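# Set combination lock to 3-9-1 and open bolt

## Task

With the lock oriented so its knob sits on the right, turn its three wheels until the upward-facing digits read 3, 9, 1 from left to right, and then push the knob along its slot so the bolt opens.

## Robot and tools

Robot: two arms, left_arm and right_arm, set up facing each other across a table. left_arm holds a five-finger left hand and right_arm a right hand (mirror images). Cameras: cam_high, cam_low, cam_left_wrist, cam_right_wrist.

Frames. Positions and orientations in results (end_effector_position in metres, end_effector_quat_wxyz, velocities in m/s and rad/s) are in the scene frame. Its origin is on the table surface halfway between the two nominal arm bases, z = 0 is the table top, +z is up, and left_arm's base is on the +y side. Each arm has a hand point about 0.05 m in front of the palm. In its own axes +z runs along the straight fingers, +y comes out of the palm, and +x crosses the palm away from the thumb for the right hand but toward the thumb for the left hand. Straight fingertips reach 0.06 to 0.07 m past the point. A wrist bracket on the little-finger side can bump things, and the wrist can dip below the hand point and meet the table first.

The 28-number row. Both arms always share a single row of 28 values, each between -1 and 1: left_arm dx, dy, dz, rx, ry, rz; then the left hand's little, ring, middle, index, thumb_bend, thumb_turn, force_limit, speed; then the same fourteen for right_arm and its hand. dx..rz are offsets, not poses: they are measured from that arm's Hand target as it was when the action or move began, along that Hand target's own axes. 1.0 equals 0.6 m for dx, dy, dz and 180 degrees for rx, ry, rz, which together form one rotation vector. All six at 0 re-requests the current Hand target. Each controller step limits the commanded orientation to 32 degrees from the measured one. Finger values: +1 straight/open, -1 curled/closed; thumb_turn -1 puts the thumb across from the fingers, +1 beside the palm. force_limit runs from about 0 N at -1 to 10 N at +1 (15 N for the two thumb motors); speed is full from +0.48 up, near zero at -1; use about -0.94 or lower for gentle closing. A hand has no 'no change' value: resend the eight numbers last sent to it (or, before any were sent in the scene, its hand_measured plus hand_force_limit and hand_speed).

Tools.
execute_actions(actions, cameras): actions is a list of actions, each up to 15 rows; each row lasts 1/30 s, and a short action repeats its final row until 15 steps pass. Every row in an action counts from the same start pose, and the next action starts from the new Hand target, so repeating an offset moves further. An empty list just reports state and images.
move(target, speed, blend, stop_force, zero, blocking, cameras): straight-line path toward one row or a list of up to 15 rows, all offsets counted from the starting Hand targets. speed is the top path speed in m/s (0.002 to 3.6, default 0.25), one value or one per target; rotation is capped at twice that in rad/s. blend (m) rounds corners in a list. stop_force (3 to 120 N, both arms) ends an arm's path when its wrist sensor feels that much push opposing the motion; use it slowly for touching the lock, leave it out when backing away from a contact, and don't trust it while the hand is rotating. zero (only with stop_force, default true) re-zeros moving arms first. blocking=false returns after 0.5 s while the move continues; not allowed with stop_force. Paths avoid nothing and last 0.5 to 10 s. The result adds a 'move:' line giving the ending (done, off_target, moving, held, fault) and limits such as paced or held; an arm not named in the ending arrived within 3 mm and 2 degrees.
wait(seconds 0 to 10): lets time run with last commands held.
stop(): brakes a running move.
zoom_image(camera, region [x0,y0,x1,y1] in pixels, max 504x504): closer view of the latest image, useful for reading the wheel digits.
show_instructions(): shows the reference image pages.
zero_wrist_force(arm): re-zeros that arm's wrist force/torque sensor.
finished_scene(scene): ends scene 1 or 2; cannot be undone. The goal must hold with the robot released.

Results: Hand target (the pose further offsets count from; the hand point often rests a little short of it, so send the remaining gap as an offset if needed), joint positions, velocities and torques, Wrist force and Wrist torque in the flange's own axes plus a peak line, hand_measured, hand_stopped_by (moving, target, force, stalled, fault) and hand_load_n (positive when the finger is pushed open), each in the motor order above. The scene number ends each result.

Cautions. Pressing past a firm contact can trip a fault stop: an arm halts for 10 s if contact torque hits its joint limit (wrist joints about 22 N m, others 136 N m) or outside force reaches roughly 150 N. The wrists push only about 11 N m beyond their own load, so turning stiff wheels needs fingertip leverage, not wrist force. Avoid slams, fast swings, dropping or flinging anything, overloading fingers, and contact between the two arms or one hand gripping the other. Don't steer a path near an arm's own base. Long straining or stretched holds heat motors; at 85 degrees C the arm brakes for 30 to 60 s.

Each tool is called after "Request:" as a command line: name --argument value for each argument, lists and objects as JSON in quotes; but a table of rows of numbers goes row by row, as --pt "numbers of a row", without its own name.

Reference images:

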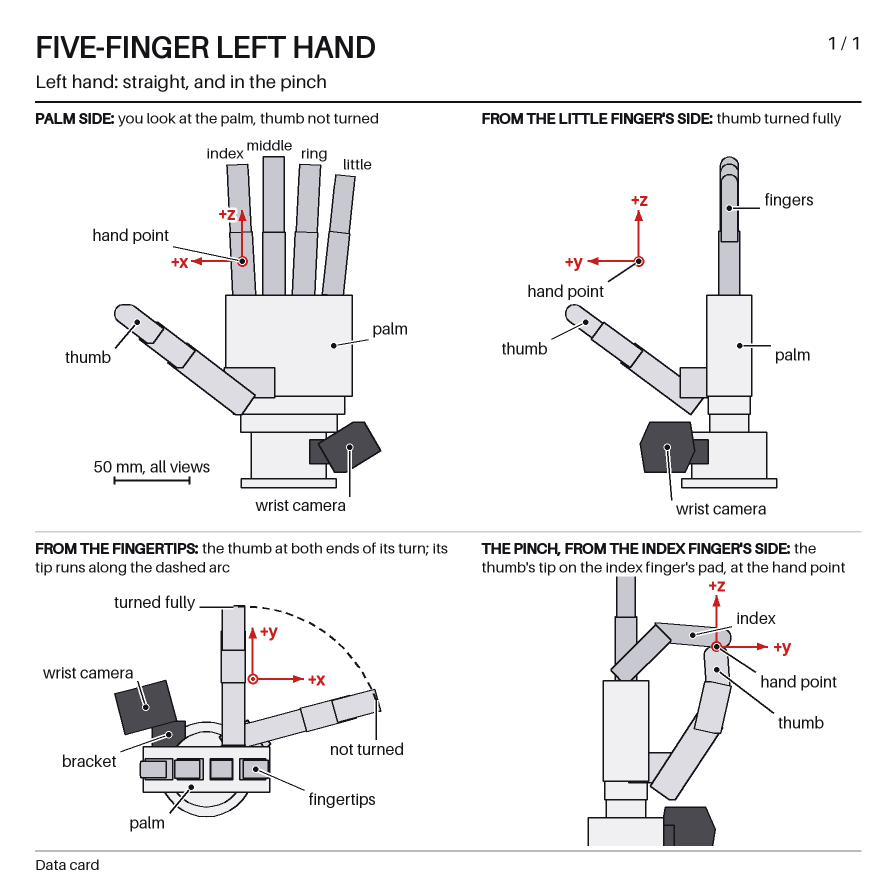

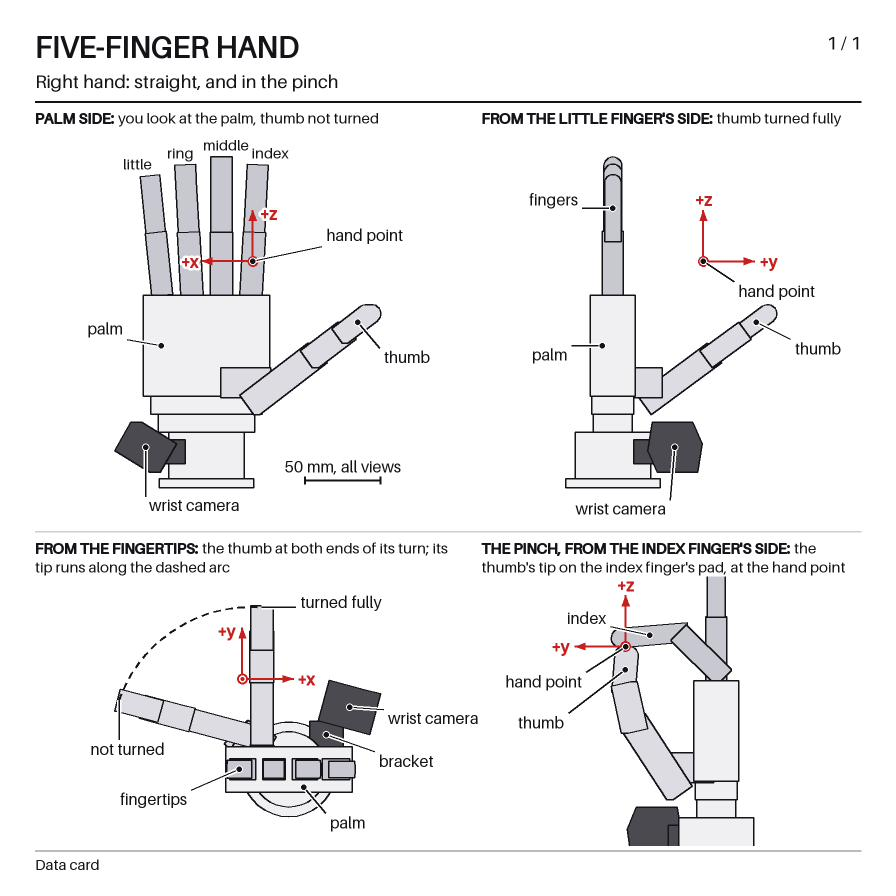

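## Session

Request:
execute_actions --actions '[]'

Scene clock: 0.00 s.
left_arm: end_effector_position=(-0.0621, +0.3117, +0.2863) hand_measured=(+1.000, +1.000, +1.000, +1.000, +1.000, +1.000) hand_load_n=(+0.0, +0.0, +0.0, +0.0, +0.0, +0.0) hand_stopped_by=(target, target, target, target, target, target) hand_force_limit=0.00 hand_speed=-0.80 end_effector_quat_wxyz=(+0.101, +0.555, -0.824, +0.057) | right_arm: end_effector_position=(+0.5193, -0.4209, +0.2745) hand_measured=(+1.000, +1.000, +1.000, +1.000, +1.000, +1.000) hand_load_n=(+0.0, +0.0, +0.0, +0.0, +0.0, +0.0) hand_stopped_by=(target, target, target, target, target, target) hand_force_limit=0.00 hand_speed=-0.80 end_effector_quat_wxyz=(+0.345, -0.046, +0.935, -0.068)
Joint positions: left_arm=[4.034 -1.133 -2.062 1.673 -1.343 2.848] | right_arm=[-1.73 -1.489 1.663 0.68 1.556 -1.83]
Joint velocities: within noise
Joint torques (N m): no reading
Motor temperatures (°C): left_arm=[46 46 36 40 43 44] | right_arm=[41 31 40 40 52 48]
Wrist force (N): no reading
Wrist torque (N m): no reading
Wrist force, peak (N): no reading
Hand target: left_arm -0.0621, +0.3117, +0.2863; -0.101, -0.555, +0.824, -0.057 | right_arm +0.5193, -0.4209, +0.2745; +0.345, -0.046, +0.935, -0.068

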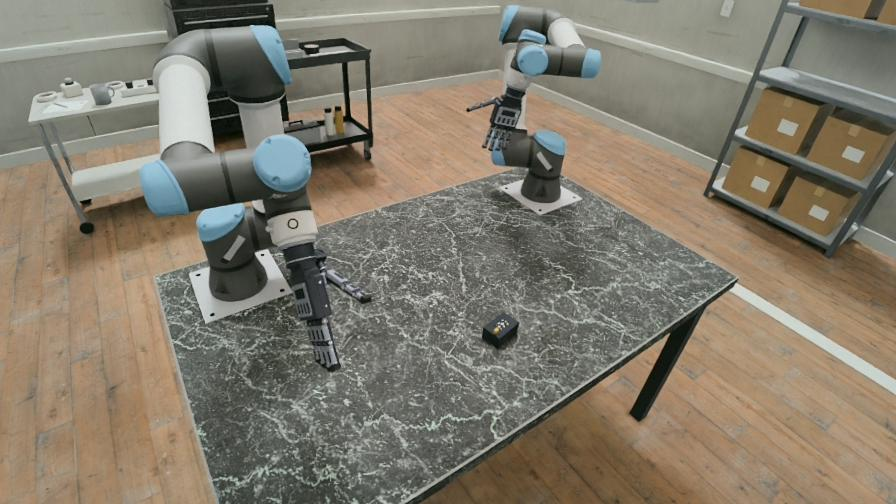

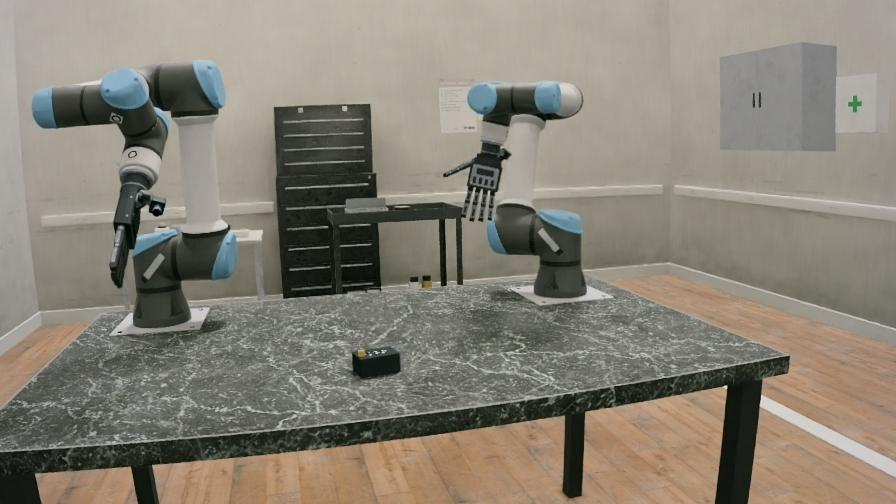

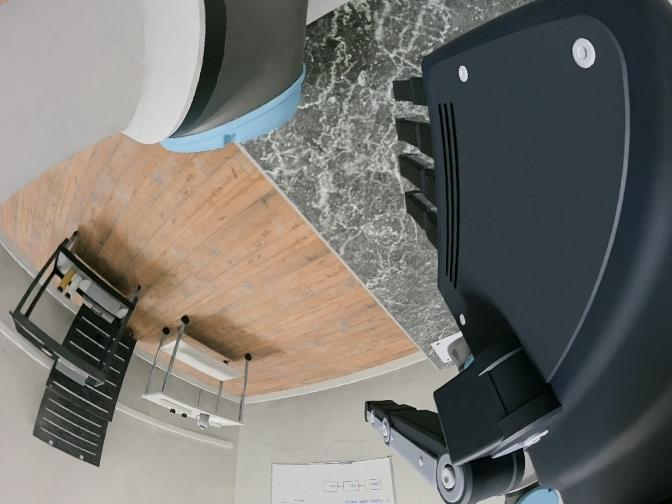

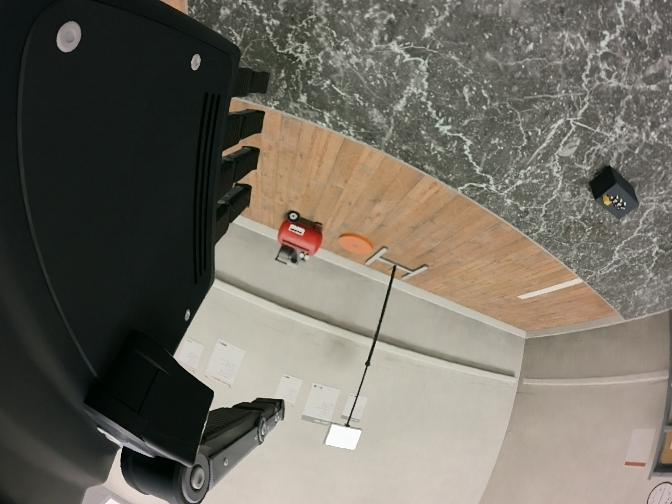

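Request:
zoom_image --camera "cam_high" --region '[470, 300, 540, 355]'

Request:
zoom_image --camera "cam_low" --region '[340, 335, 412, 385]'

Request:
zoom_image --camera "cam_right_wrist" --region '[580, 155, 650, 230]'

Scaled by 7.200.

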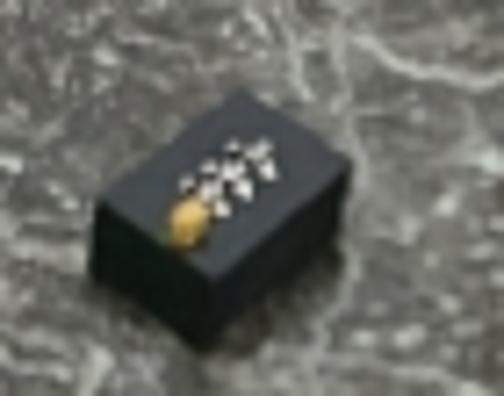

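Scaled by 7.000.

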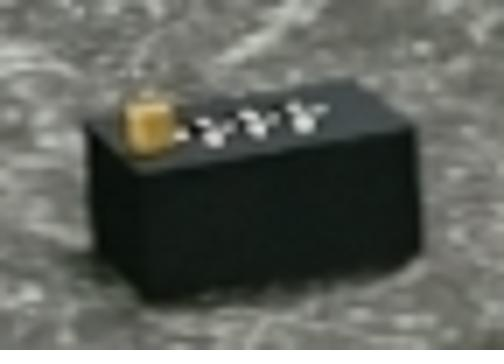

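Scaled by 6.720 from the camera's 672x504 image, which has a finer 960x720 frame.

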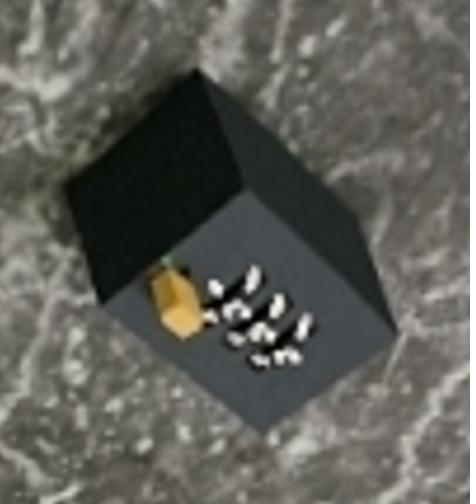

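Request:
move --target '[-0.042,-0.893,-0.078,0.0895,0.007,-0.379,-1,-1,-1,1,1,1,0,0.0,0,0,0,0,0,0,1,1,1,1,1,1,0,-0.8]' --speed 0.3

Scene clock: 20.77 s.
left_arm: end_effector_position=(+0.4476, +0.1414, +0.3161) hand_measured=(-1.000, -1.000, -1.000, +1.000, +1.000, +1.000) hand_load_n=(+0.0, +0.5, +0.0, +0.0, +0.0, +0.0) hand_stopped_by=(target, target, target, target, target, target) hand_force_limit=0.00 hand_speed=0.00 end_effector_quat_wxyz=(+0.050, +0.927, -0.356, +0.104) | right_arm: end_effector_position=(+0.5193, -0.4209, +0.2745) hand_measured=(+1.000, +1.000, +1.000, +1.000, +1.000, +1.000) hand_load_n=(+0.0, +0.0, +0.0, +0.0, +0.0, +0.0) hand_stopped_by=(target, target, target, target, target, target) hand_force_limit=0.00 hand_speed=-0.80 end_effector_quat_wxyz=(+0.345, -0.046, +0.935, -0.068)
Joint positions: left_arm=[4.345 -2.02 -1.053 1.712 -1.471 1.931] | right_arm=[-1.73 -1.489 1.663 0.68 1.556 -1.83]
Joint velocities: within noise
Joint torques (N m): left_arm=[7.83 39.13 27.4 0.85 2.66 -2.15] | right_arm=[-1.28 -20.03 -20.27 0.7 -0.38 -0.26]
Motor temperatures (°C): left_arm=[46 46 36 40 43 44] | right_arm=[41 31 40 40 52 48]
Wrist force (N): left_arm=[0.5 0.4 0.0] | right_arm=[-0.1 0.5 0.4]
Wrist torque (N m): left_arm=[0.07 -0.06 0.01] | right_arm=[0.04 0.01 0.01]
Wrist force, peak (N): left_arm=[1.9 0.3 0.3] | right_arm=[0.2 0.6 0.3]
Hand target: left_arm +0.4478, +0.1414, +0.3162; +0.050, +0.927, -0.356, +0.105 | right_arm +0.5193, -0.4209, +0.2745; +0.345, -0.046, +0.935, -0.068
Off the commanded pose: left_arm 0.000 m, 0 deg | right_arm 0.000 m, 0 deg.
move: done

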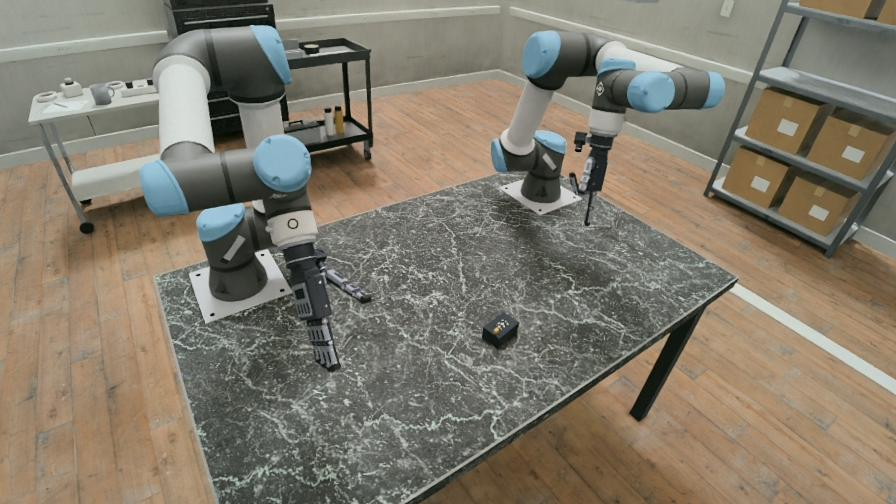

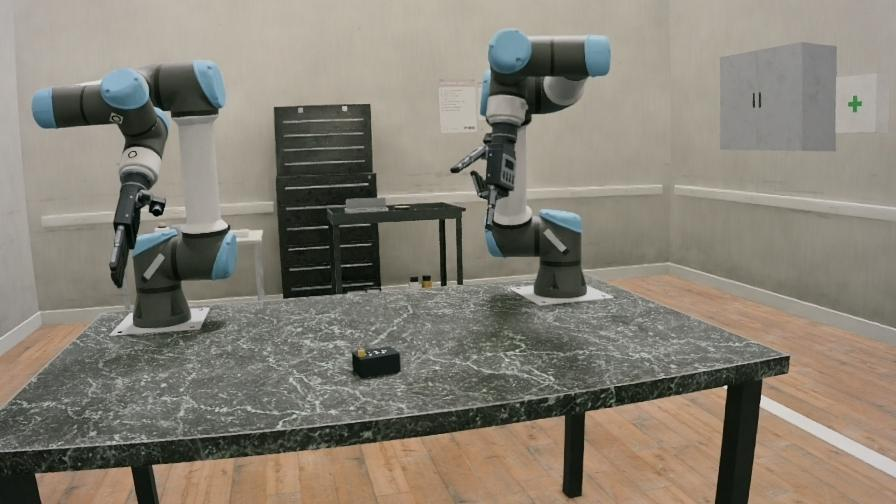

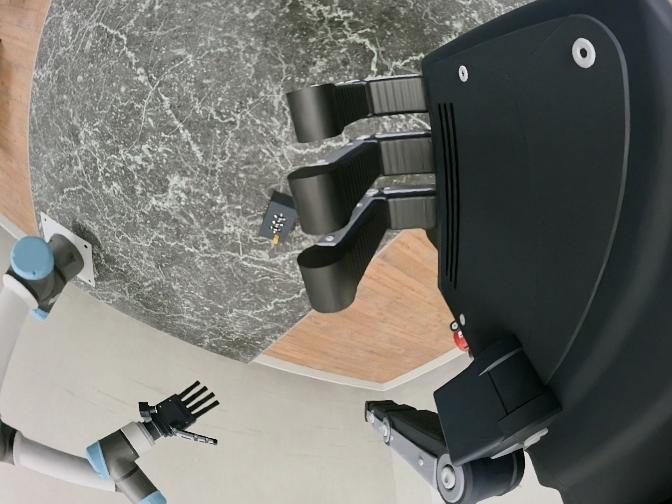

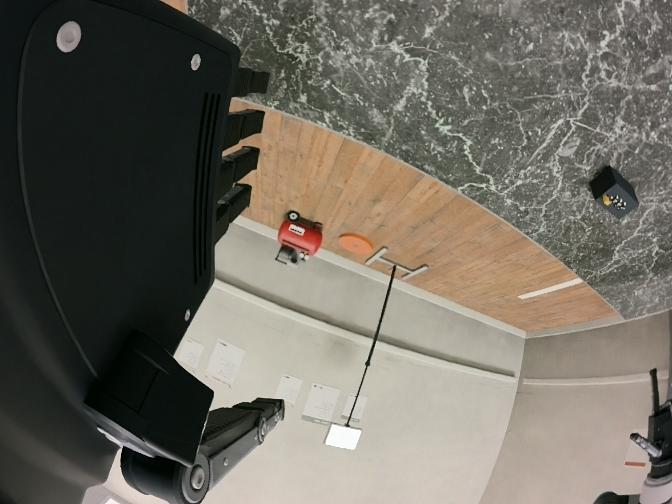

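Request:
zoom_image --camera "cam_left_wrist" --region '[245, 180, 315, 255]'

Scaled by 6.720 from the camera's 672x504 image, which has a finer 960x720 frame.

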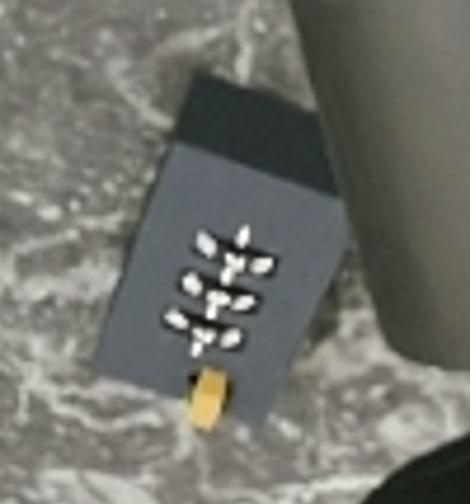

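Request:
move --target '[0.064,0.043,0.2045,0,0,0,-1,-1,-1,1,1,1,0,0.0,0,0,0,0,0,0,1,1,1,1,1,1,0,-0.8]' --speed 0.25 --cameras '["cam_high","cam_low","cam_left_wrist"]'

Scene clock: 30.87 s.
left_arm: end_effector_position=(+0.4777, +0.0768, +0.2061) hand_measured=(-1.000, -1.000, -1.000, +1.000, +1.000, +1.000) hand_load_n=(+0.0, +0.0, +0.0, +0.0, +0.0, +0.0) hand_stopped_by=(target, target, target, target, target, target) hand_force_limit=0.00 hand_speed=0.00 end_effector_quat_wxyz=(+0.050, +0.927, -0.356, +0.105) | right_arm: end_effector_position=(+0.5193, -0.4209, +0.2745) hand_measured=(+1.000, +1.000, +1.000, +1.000, +1.000, +1.000) hand_load_n=(+0.0, +0.0, +0.0, +0.0, +0.0, +0.0) hand_stopped_by=(target, target, target, target, target, target) hand_force_limit=0.00 hand_speed=-0.80 end_effector_quat_wxyz=(+0.345, -0.046, +0.935, -0.068)
Joint positions: left_arm=[4.252 -2.204 -1.046 1.897 -1.491 1.839] | right_arm=[-1.73 -1.489 1.663 0.68 1.556 -1.83]
Joint velocities: within noise
Joint torques (N m): left_arm=[5.61 48.28 8.31 -3.68 2.71 2.22] | right_arm=[-3.33 -17.86 -21.18 0.84 -0.5 -0.45]
Motor temperatures (°C): left_arm=[46 46 36 40 43 44] | right_arm=[41 31 40 40 52 48]
Wrist force (N): left_arm=[0.5 0.5 -0.1] | right_arm=[0.0 0.2 0.1]
Wrist torque (N m): left_arm=[0.08 -0.01 0.05] | right_arm=[0.02 0.00 0.01]
Wrist force, peak (N): left_arm=[0.9 0.8 1.9] | right_arm=[0.1 0.3 0.6]
Hand target: left_arm +0.4777, +0.0768, +0.2061; +0.050, +0.927, -0.356, +0.105 | right_arm +0.5193, -0.4209, +0.2745; +0.345, -0.046, +0.935, -0.068
Off the commanded pose: left_arm 0.000 m, 0 deg | right_arm 0.000 m, 0 deg.
move: done
Images, in order (width x height): cam_high 896x504, cam_low 896x504, cam_left_wrist 672x504.

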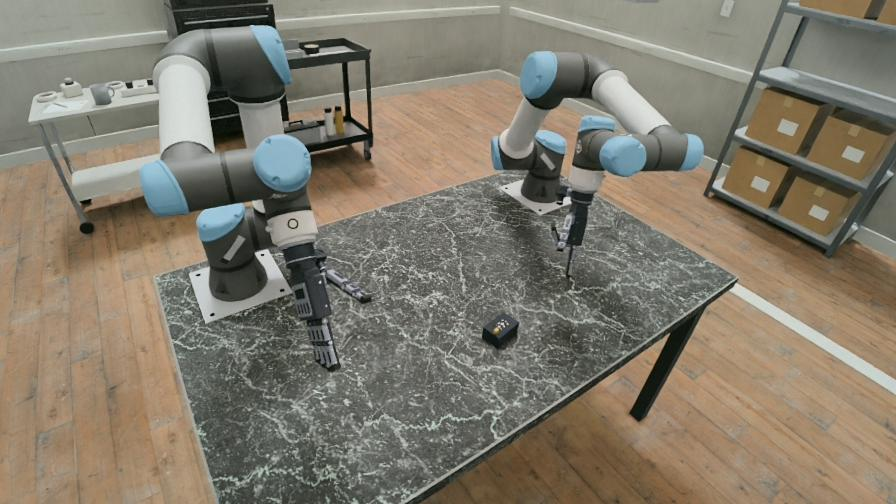

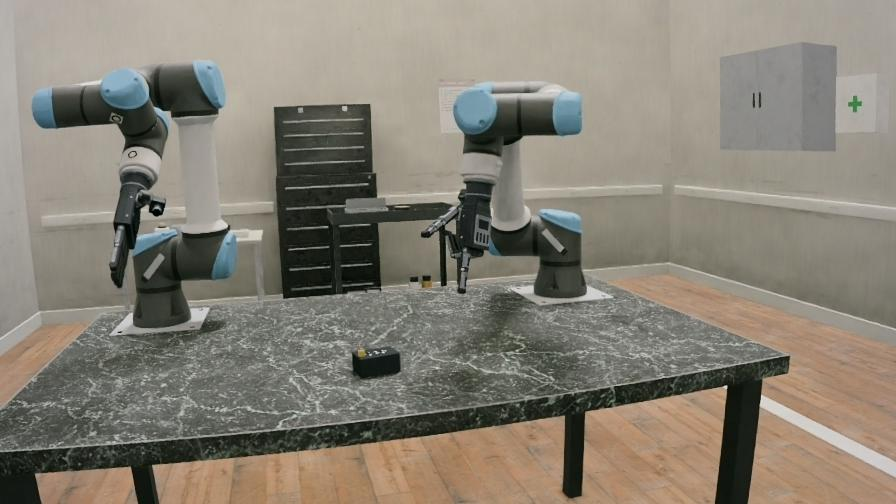

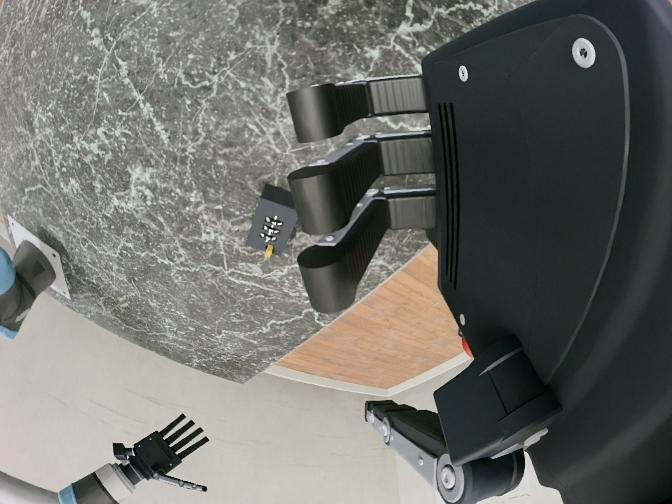

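Request:
zoom_image --camera "cam_left_wrist" --region '[235, 175, 310, 275]'

Scaled by 5.040 from the camera's 672x504 image, which has a finer 960x720 frame.

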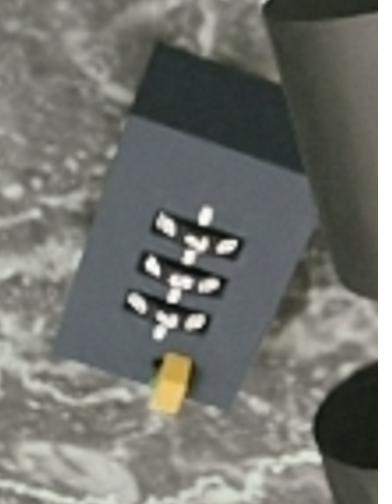

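Request:
move --target '[-0.328,-0.217,-0.253,0,0,0,-1,-1,-1,1,1,1,0,0.0,0.068,0.75,-0.051,0.088,0.228,0.375,1,-1,-1,-1,1,1,0,0.0]' --speed 0.3

Request:
zoom_image --camera "cam_right_wrist" --region '[232, 160, 442, 340]'

Scene clock: 52.50 s.
left_arm: end_effector_position=(+0.3983, +0.3265, +0.3063) hand_measured=(-1.000, -1.000, -1.000, +1.000, +1.000, +1.000) hand_load_n=(+0.5, +0.0, +0.0, +0.0, +0.0, +0.0) hand_stopped_by=(target, target, target, target, target, target) hand_force_limit=0.00 hand_speed=0.00 end_effector_quat_wxyz=(+0.050, +0.927, -0.356, +0.105) | right_arm: end_effector_position=(+0.4501, +0.0194, +0.2000) hand_measured=(+1.000, -1.000, -1.000, -1.000, +1.000, +1.000) hand_load_n=(+0.0, +0.0, +0.0, +0.0, +0.0, +0.0) hand_stopped_by=(target, target, target, target, target, target) hand_force_limit=0.00 hand_speed=0.00 end_effector_quat_wxyz=(+0.001, +0.532, +0.846, +0.027)
Joint positions: left_arm=[4.777 -1.687 -1.526 1.792 -1.392 2.36] | right_arm=[-0.827 -0.38 0.035 1.864 1.557 0.289]
Joint velocities: within noise
Joint torques (N m): left_arm=[0.13 9.4 27.69 0.64 -1.9 -0.61] | right_arm=[3.16 -44.35 -25.17 3.45 2.27 0.69]
Motor temperatures (°C): left_arm=[46 45 36 40 43 44] | right_arm=[41 31 40 40 52 47]
Wrist force (N): left_arm=[-0.1 0.2 0.2] | right_arm=[-0.5 0.6 0.6]
Wrist torque (N m): left_arm=[-0.03 0.03 0.02] | right_arm=[0.04 0.07 0.02]
Wrist force, peak (N): left_arm=[1.2 1.1 0.4] | right_arm=[0.1 -1.6 0.5]
Hand target: left_arm +0.3984, +0.3266, +0.3063; +0.050, +0.927, -0.356, +0.105 | right_arm +0.4509, +0.0206, +0.2004; -0.003, +0.538, +0.843, +0.001
Off the commanded pose: left_arm 0.000 m, 0 deg | right_arm 0.001 m, 3 deg.
elbow stopped short (right arm): the move would have taken joint 3 (elbow) straighter than the controller allows.
move: off_target (right_arm)

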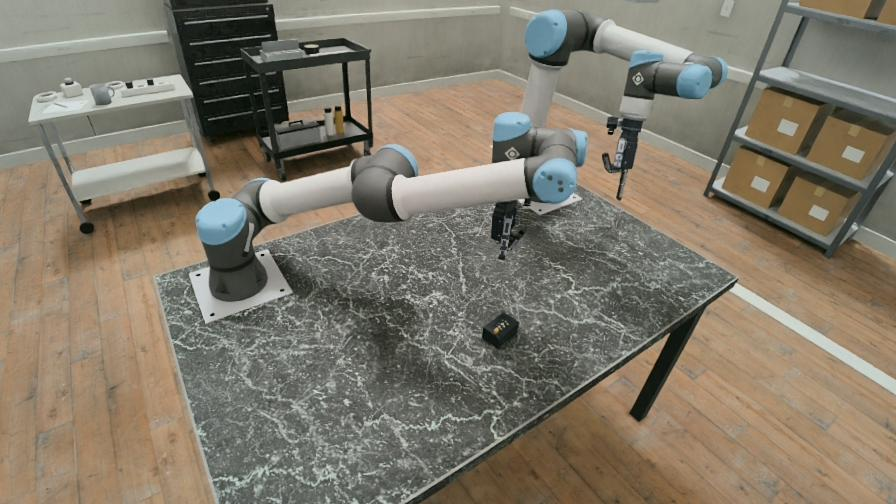

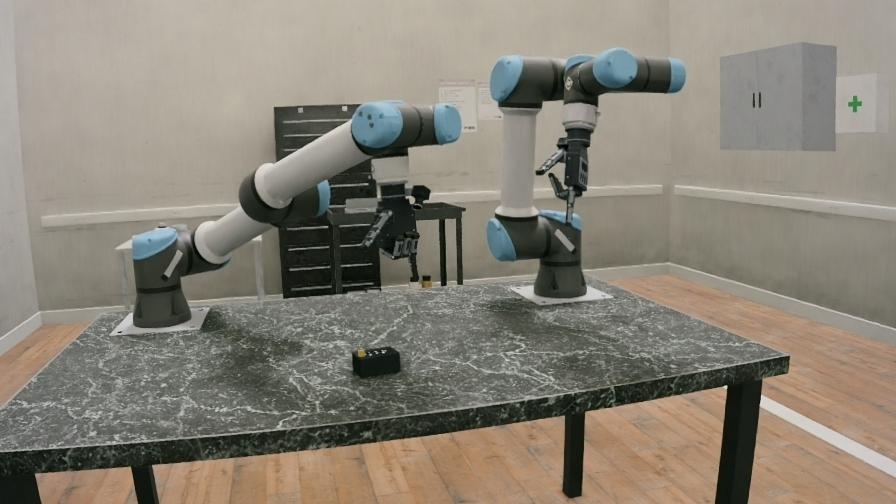

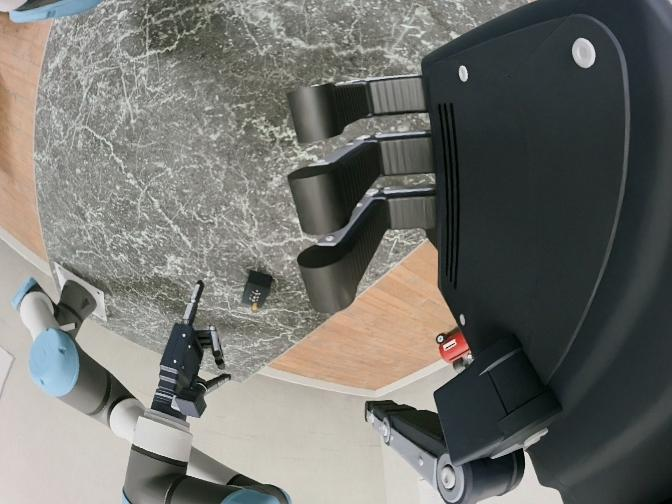

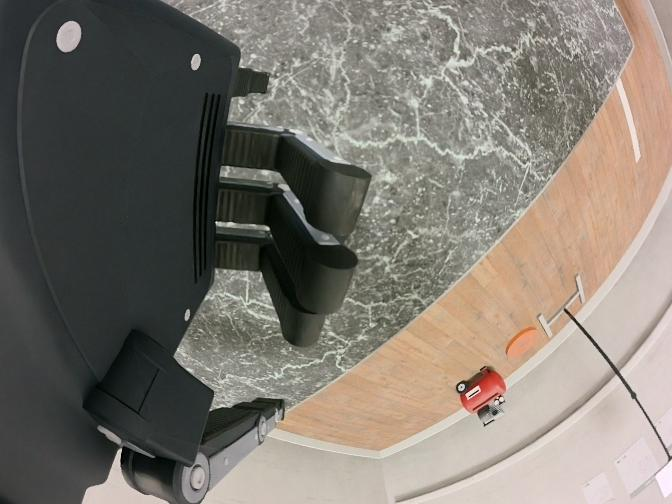

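Scaled by 2.400 from the camera's 672x504 image, which has a finer 960x720 frame.

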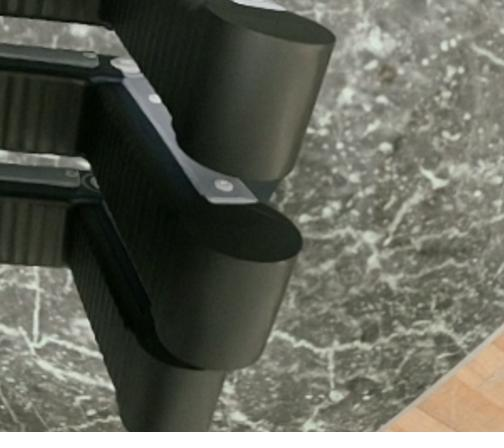

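Request:
move --target '[0,0,0,0,0,0,-1,-1,-1,1,1,1,0,0.0,-0.126,-0.083,0.067,0,0,0,1,-1,-1,-1,1,1,0,0.0]' --speed 0.2 --cameras '["cam_high","cam_right_wrist"]'

Scene clock: 63.37 s.
left_arm: end_effector_position=(+0.3984, +0.3266, +0.3063) hand_measured=(-1.000, -1.000, -1.000, +1.000, +1.000, +1.000) hand_load_n=(+0.0, +0.0, +0.0, +0.0, +0.0, +0.0) hand_stopped_by=(target, target, target, target, target, target) hand_force_limit=0.00 hand_speed=0.00 end_effector_quat_wxyz=(+0.050, +0.927, -0.356, +0.105) | right_arm: end_effector_position=(+0.4375, -0.0688, +0.1599) hand_measured=(+1.000, -1.000, -1.000, -1.000, +1.000, +1.000) hand_load_n=(+0.0, +0.0, +0.0, +0.0, +0.0, +0.0) hand_stopped_by=(target, target, target, target, target, target) hand_force_limit=0.00 hand_speed=0.00 end_effector_quat_wxyz=(-0.003, +0.538, +0.843, +0.001)
Joint positions: left_arm=[4.777 -1.687 -1.526 1.792 -1.392 2.36] | right_arm=[-0.917 -0.756 0.867 1.459 1.565 0.21]
Joint velocities: within noise
Joint torques (N m): left_arm=[7.41 8.61 20.11 -0.18 -1.68 1.99] | right_arm=[4.74 -49.04 -11.99 0.75 -2.22 -0.55]
Motor temperatures (°C): left_arm=[46 45 36 40 43 44] | right_arm=[41 31 40 40 52 47]
Wrist force (N): left_arm=[0.0 0.2 0.0] | right_arm=[-0.5 0.1 0.3]
Wrist torque (N m): left_arm=[-0.03 0.02 0.03] | right_arm=[-0.01 0.09 -0.01]
Wrist force, peak (N): left_arm=[0.1 0.3 0.5] | right_arm=[-1.7 -0.4 1.2]
Hand target: left_arm +0.3984, +0.3266, +0.3063; +0.050, +0.927, -0.356, +0.105 | right_arm +0.4375, -0.0688, +0.1598; -0.003, +0.538, +0.843, +0.001
Off the commanded pose: left_arm 0.000 m, 0 deg | right_arm 0.000 m, 0 deg.
move: done
Images, in order (width x height): cam_high 896x504, cam_right_wrist 672x504.

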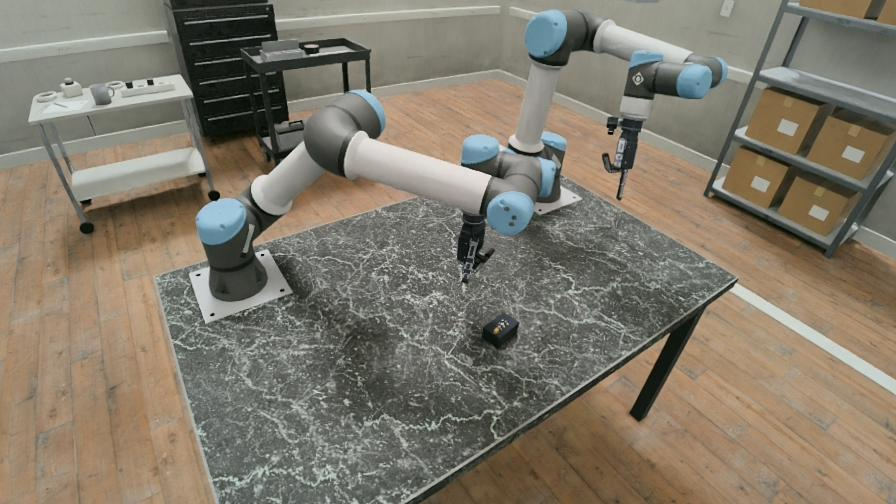

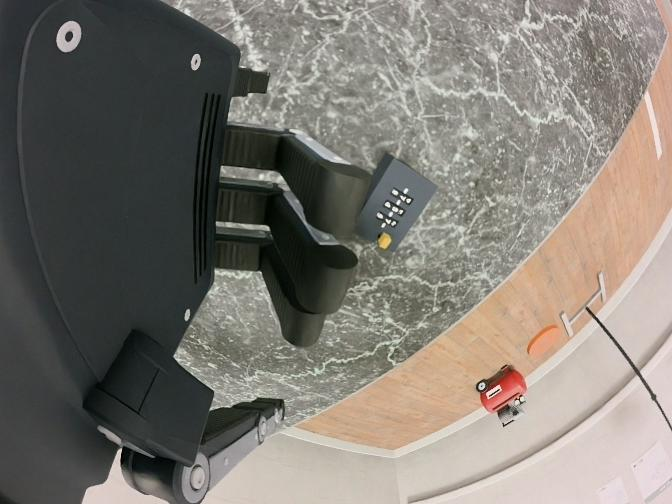

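Nice, as predicted (400,200).

Request:
zoom_image --camera "cam_right_wrist" --region '[350, 145, 445, 260]'

Scaled by 4.383 from the camera's 672x504 image, which has a finer 960x720 frame.

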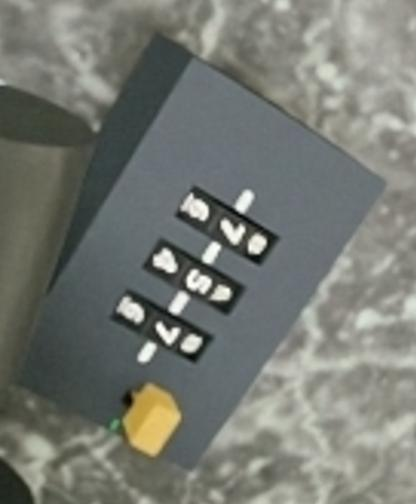

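Request:
move --target '[0,0,0,0,0,0,-1,-1,-1,1,1,1,0,0.0,-0.238,0.1195,0.042,0,0,0.139,1,-1,-1,-1,1,1,0,0.0]' --speed 0.15 --cameras '["cam_high","cam_low","cam_left_wrist","cam_right_wrist"]'

Request:
zoom_image --camera "cam_right_wrist" --region '[220, 30, 400, 180]'

Scene clock: 82.50 s.
left_arm: end_effector_position=(+0.3984, +0.3266, +0.3063) hand_measured=(-1.000, -1.000, -1.000, +1.000, +1.000, +1.000) hand_load_n=(+0.0, +0.0, +0.0, +0.0, +0.0, +0.0) hand_stopped_by=(target, target, target, target, target, target) hand_force_limit=0.00 hand_speed=0.00 end_effector_quat_wxyz=(+0.050, +0.927, -0.356, +0.105) | right_arm: end_effector_position=(+0.5626, -0.1679, +0.1337) hand_measured=(+1.000, -1.000, -1.000, -1.000, +1.000, +1.000) hand_load_n=(+0.0, +0.0, +0.0, +0.0, +0.0, +0.0) hand_stopped_by=(target, target, target, target, target, target) hand_force_limit=0.00 hand_speed=0.00 end_effector_quat_wxyz=(-0.003, +0.708, +0.707, +0.001)
Joint positions: left_arm=[4.777 -1.687 -1.526 1.792 -1.392 2.36] | right_arm=[-1.124 -0.575 0.598 1.548 1.565 0.44]
Joint velocities: within noise
Joint torques (N m): left_arm=[6.84 9.84 14.12 -1.76 -1.74 2.09] | right_arm=[6.98 -60.45 -16.96 0.35 0.3 0.12]
Motor temperatures (°C): left_arm=[46 45 36 40 43 44] | right_arm=[40 31 40 40 51 47]
Wrist force (N): left_arm=[0.2 0.0 0.3] | right_arm=[-0.7 0.6 0.4]
Wrist torque (N m): left_arm=[-0.07 -0.01 0.04] | right_arm=[0.06 0.11 0.00]
Wrist force, peak (N): left_arm=[0.1 0.3 0.5] | right_arm=[-1.1 1.5 0.8]
Hand target: left_arm +0.3984, +0.3266, +0.3063; +0.050, +0.927, -0.356, +0.105 | right_arm +0.5626, -0.1679, +0.1338; -0.003, +0.708, +0.707, +0.001
Off the commanded pose: left_arm 0.000 m, 0 deg | right_arm 0.000 m, 0 deg.
move: done

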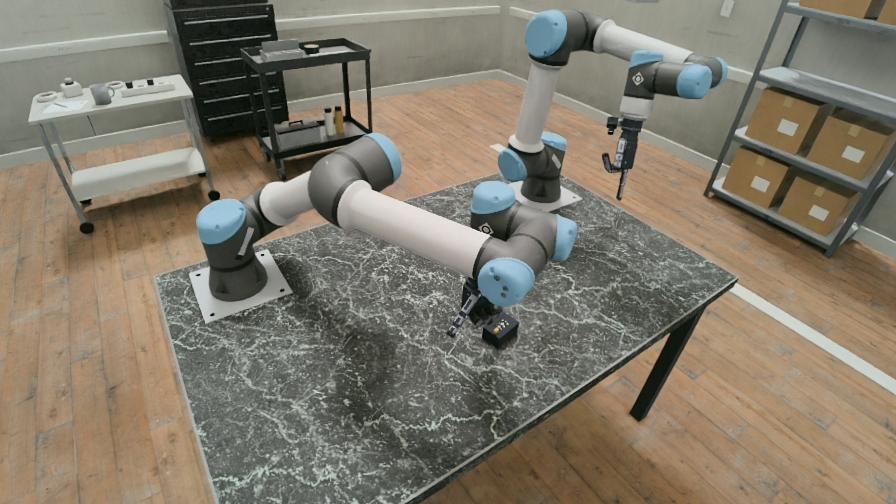

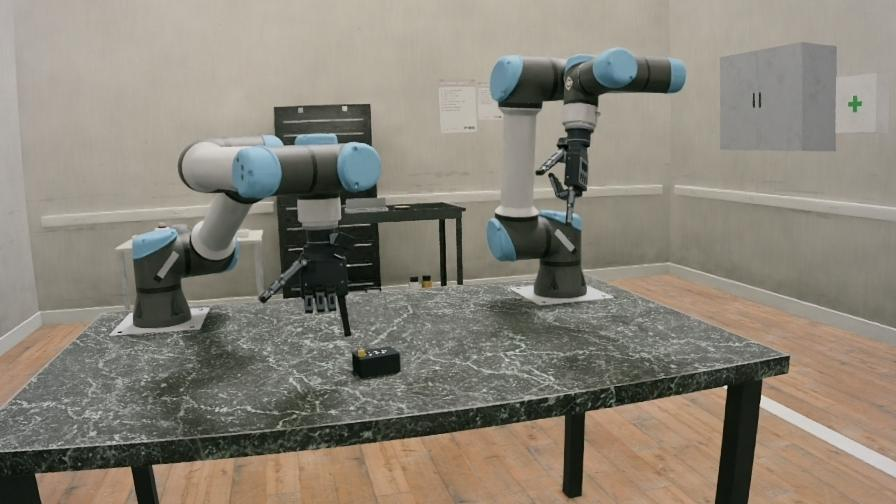

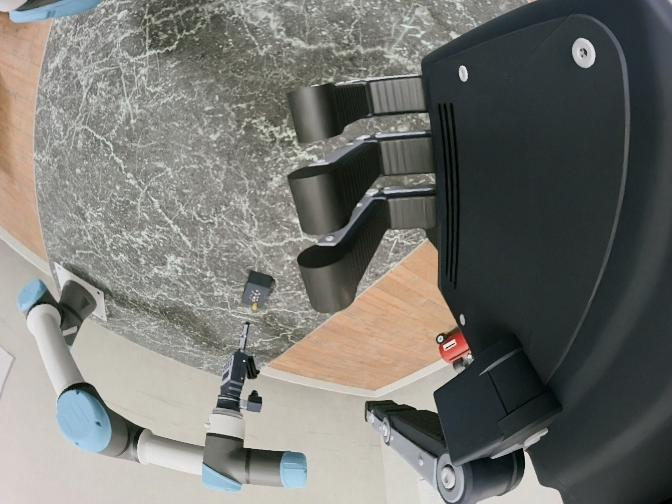

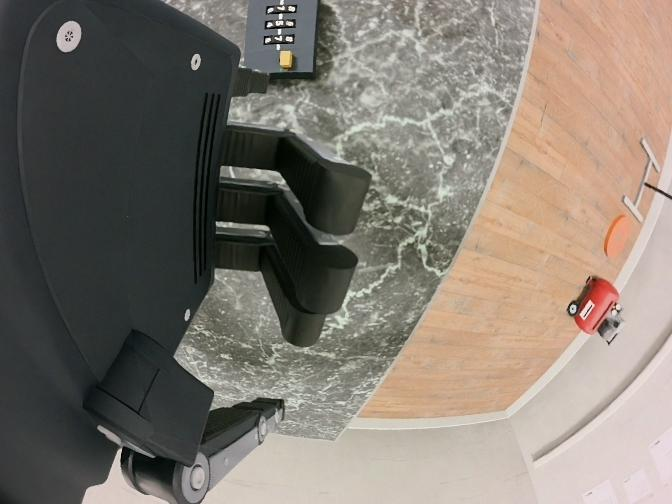

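Scaled by 2.800 from the camera's 672x504 image, which has a finer 960x720 frame.

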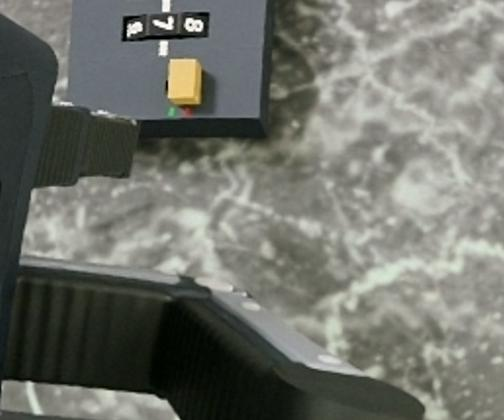

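Request:
move --target '[0,0,0,0,0,0,-1,-1,-1,1,1,1,0,0.0,0.077,0.005,0.015,0,0,0,1,-1,-1,-1,1,1,0,0.0]' --speed 0.1 --cameras '["cam_high","cam_low","cam_left_wrist","cam_right_wrist"]'

Request:
zoom_image --camera "cam_right_wrist" --region '[220, 30, 400, 180]'

Request:
zoom_image --camera "cam_high" --region '[450, 270, 540, 360]'

Request:
zoom_image --camera "cam_left_wrist" --region '[210, 250, 300, 340]'

Request:
zoom_image --camera "cam_low" --region '[320, 300, 420, 390]'

Scene clock: 88.70 s.
left_arm: end_effector_position=(+0.3984, +0.3266, +0.3063) hand_measured=(-1.000, -1.000, -1.000, +1.000, +1.000, +1.000) hand_load_n=(+0.0, +0.0, +0.0, +0.0, +0.0, +0.0) hand_stopped_by=(target, target, target, target, target, target) hand_force_limit=0.00 hand_speed=0.00 end_effector_quat_wxyz=(+0.050, +0.927, -0.356, +0.105) | right_arm: end_effector_position=(+0.5656, -0.1216, +0.1249) hand_measured=(+1.000, -1.000, -1.000, -1.000, +1.000, +1.000) hand_load_n=(+0.0, +0.0, +0.0, +0.0, +0.0, +0.0) hand_stopped_by=(target, target, target, target, target, target) hand_force_limit=0.00 hand_speed=0.00 end_effector_quat_wxyz=(-0.003, +0.708, +0.707, +0.000)
Joint positions: left_arm=[4.777 -1.687 -1.526 1.792 -1.392 2.36] | right_arm=[-1.064 -0.403 0.284 1.69 1.565 0.5]
Joint velocities: within noise
Joint torques (N m): left_arm=[5.47 9.67 8.15 -2.78 -1.69 1.87] | right_arm=[-6.77 -64.38 -11.47 0.44 2.46 -0.59]
Motor temperatures (°C): left_arm=[45 45 36 40 43 44] | right_arm=[40 31 40 40 51 47]
Wrist force (N): left_arm=[0.2 0.2 0.5] | right_arm=[-0.1 0.6 0.6]
Wrist torque (N m): left_arm=[-0.06 0.00 0.04] | right_arm=[0.05 0.01 0.05]
Wrist force, peak (N): left_arm=[0.2 0.4 0.3] | right_arm=[-1.2 0.8 0.3]
Hand target: left_arm +0.3984, +0.3266, +0.3063; +0.050, +0.927, -0.356, +0.105 | right_arm +0.5657, -0.1217, +0.1250; -0.003, +0.708, +0.707, +0.001
Off the commanded pose: left_arm 0.000 m, 0 deg | right_arm 0.000 m, 0 deg.
move: done

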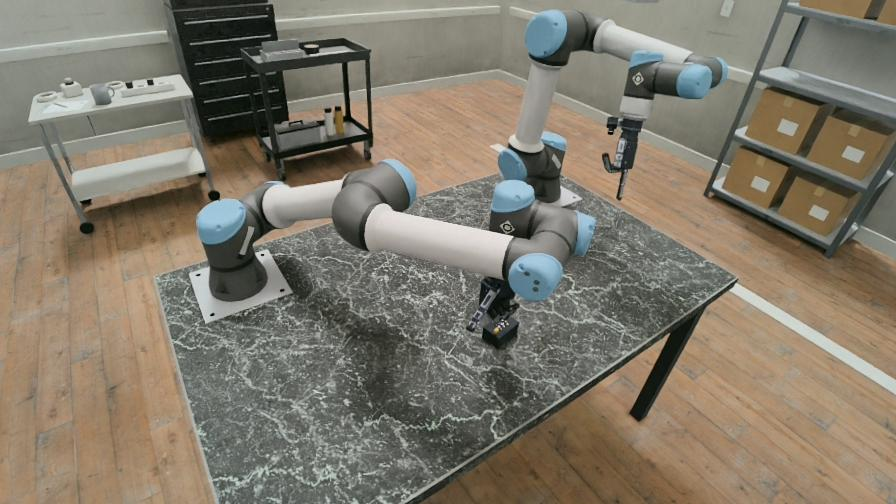

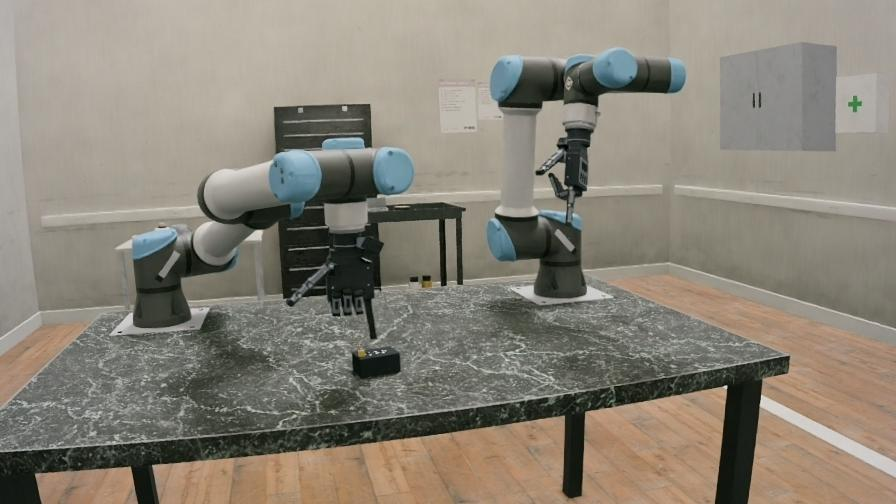

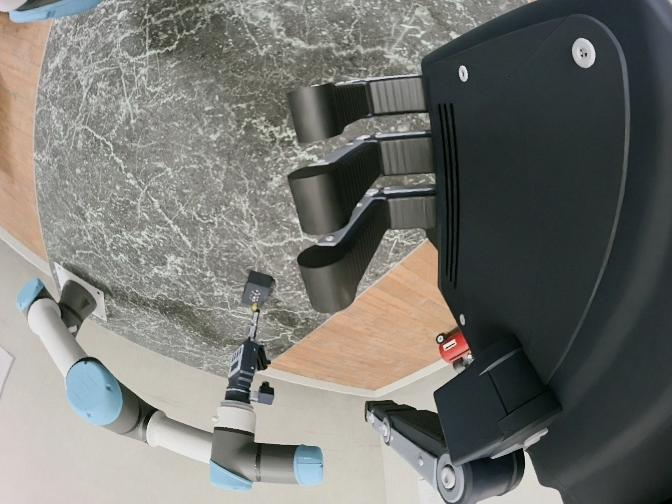

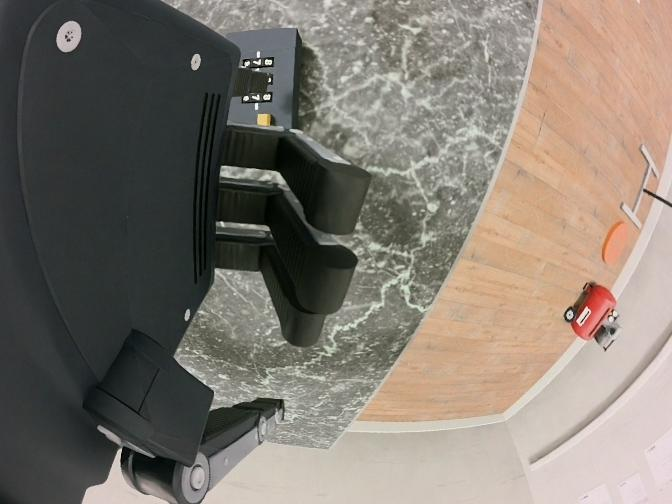

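Scaled by 2.800 from the camera's 672x504 image, which has a finer 960x720 frame.

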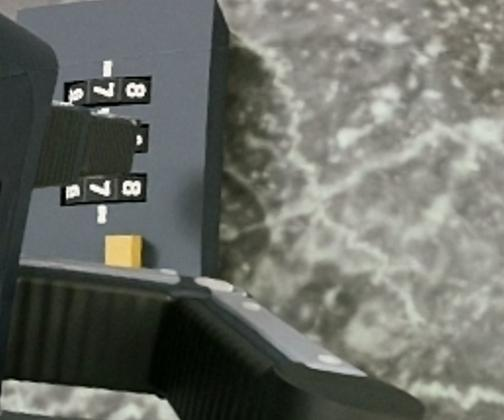

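Scaled by 5.600.

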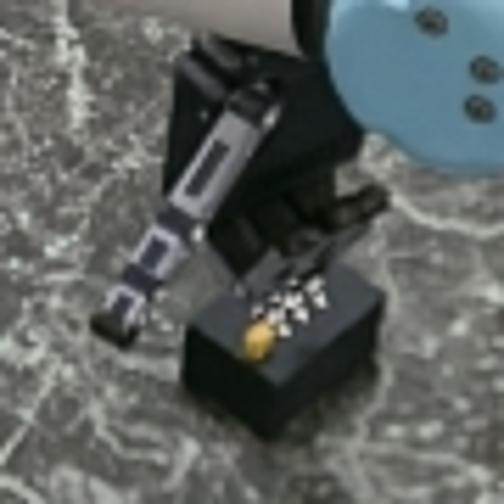

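Scaled by 5.600 from the camera's 672x504 image, which has a finer 960x720 frame.

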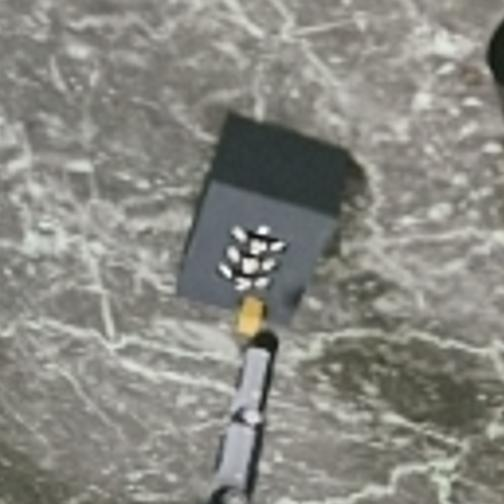

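Scaled by 5.040.

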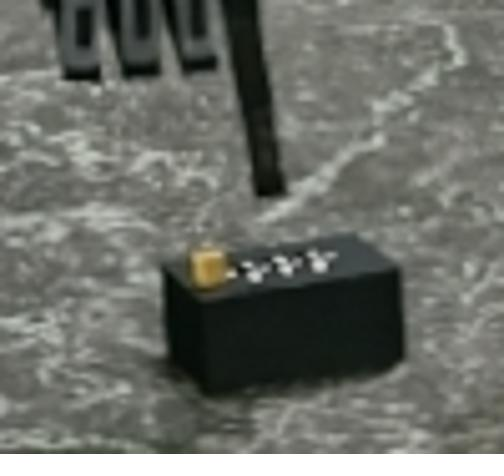

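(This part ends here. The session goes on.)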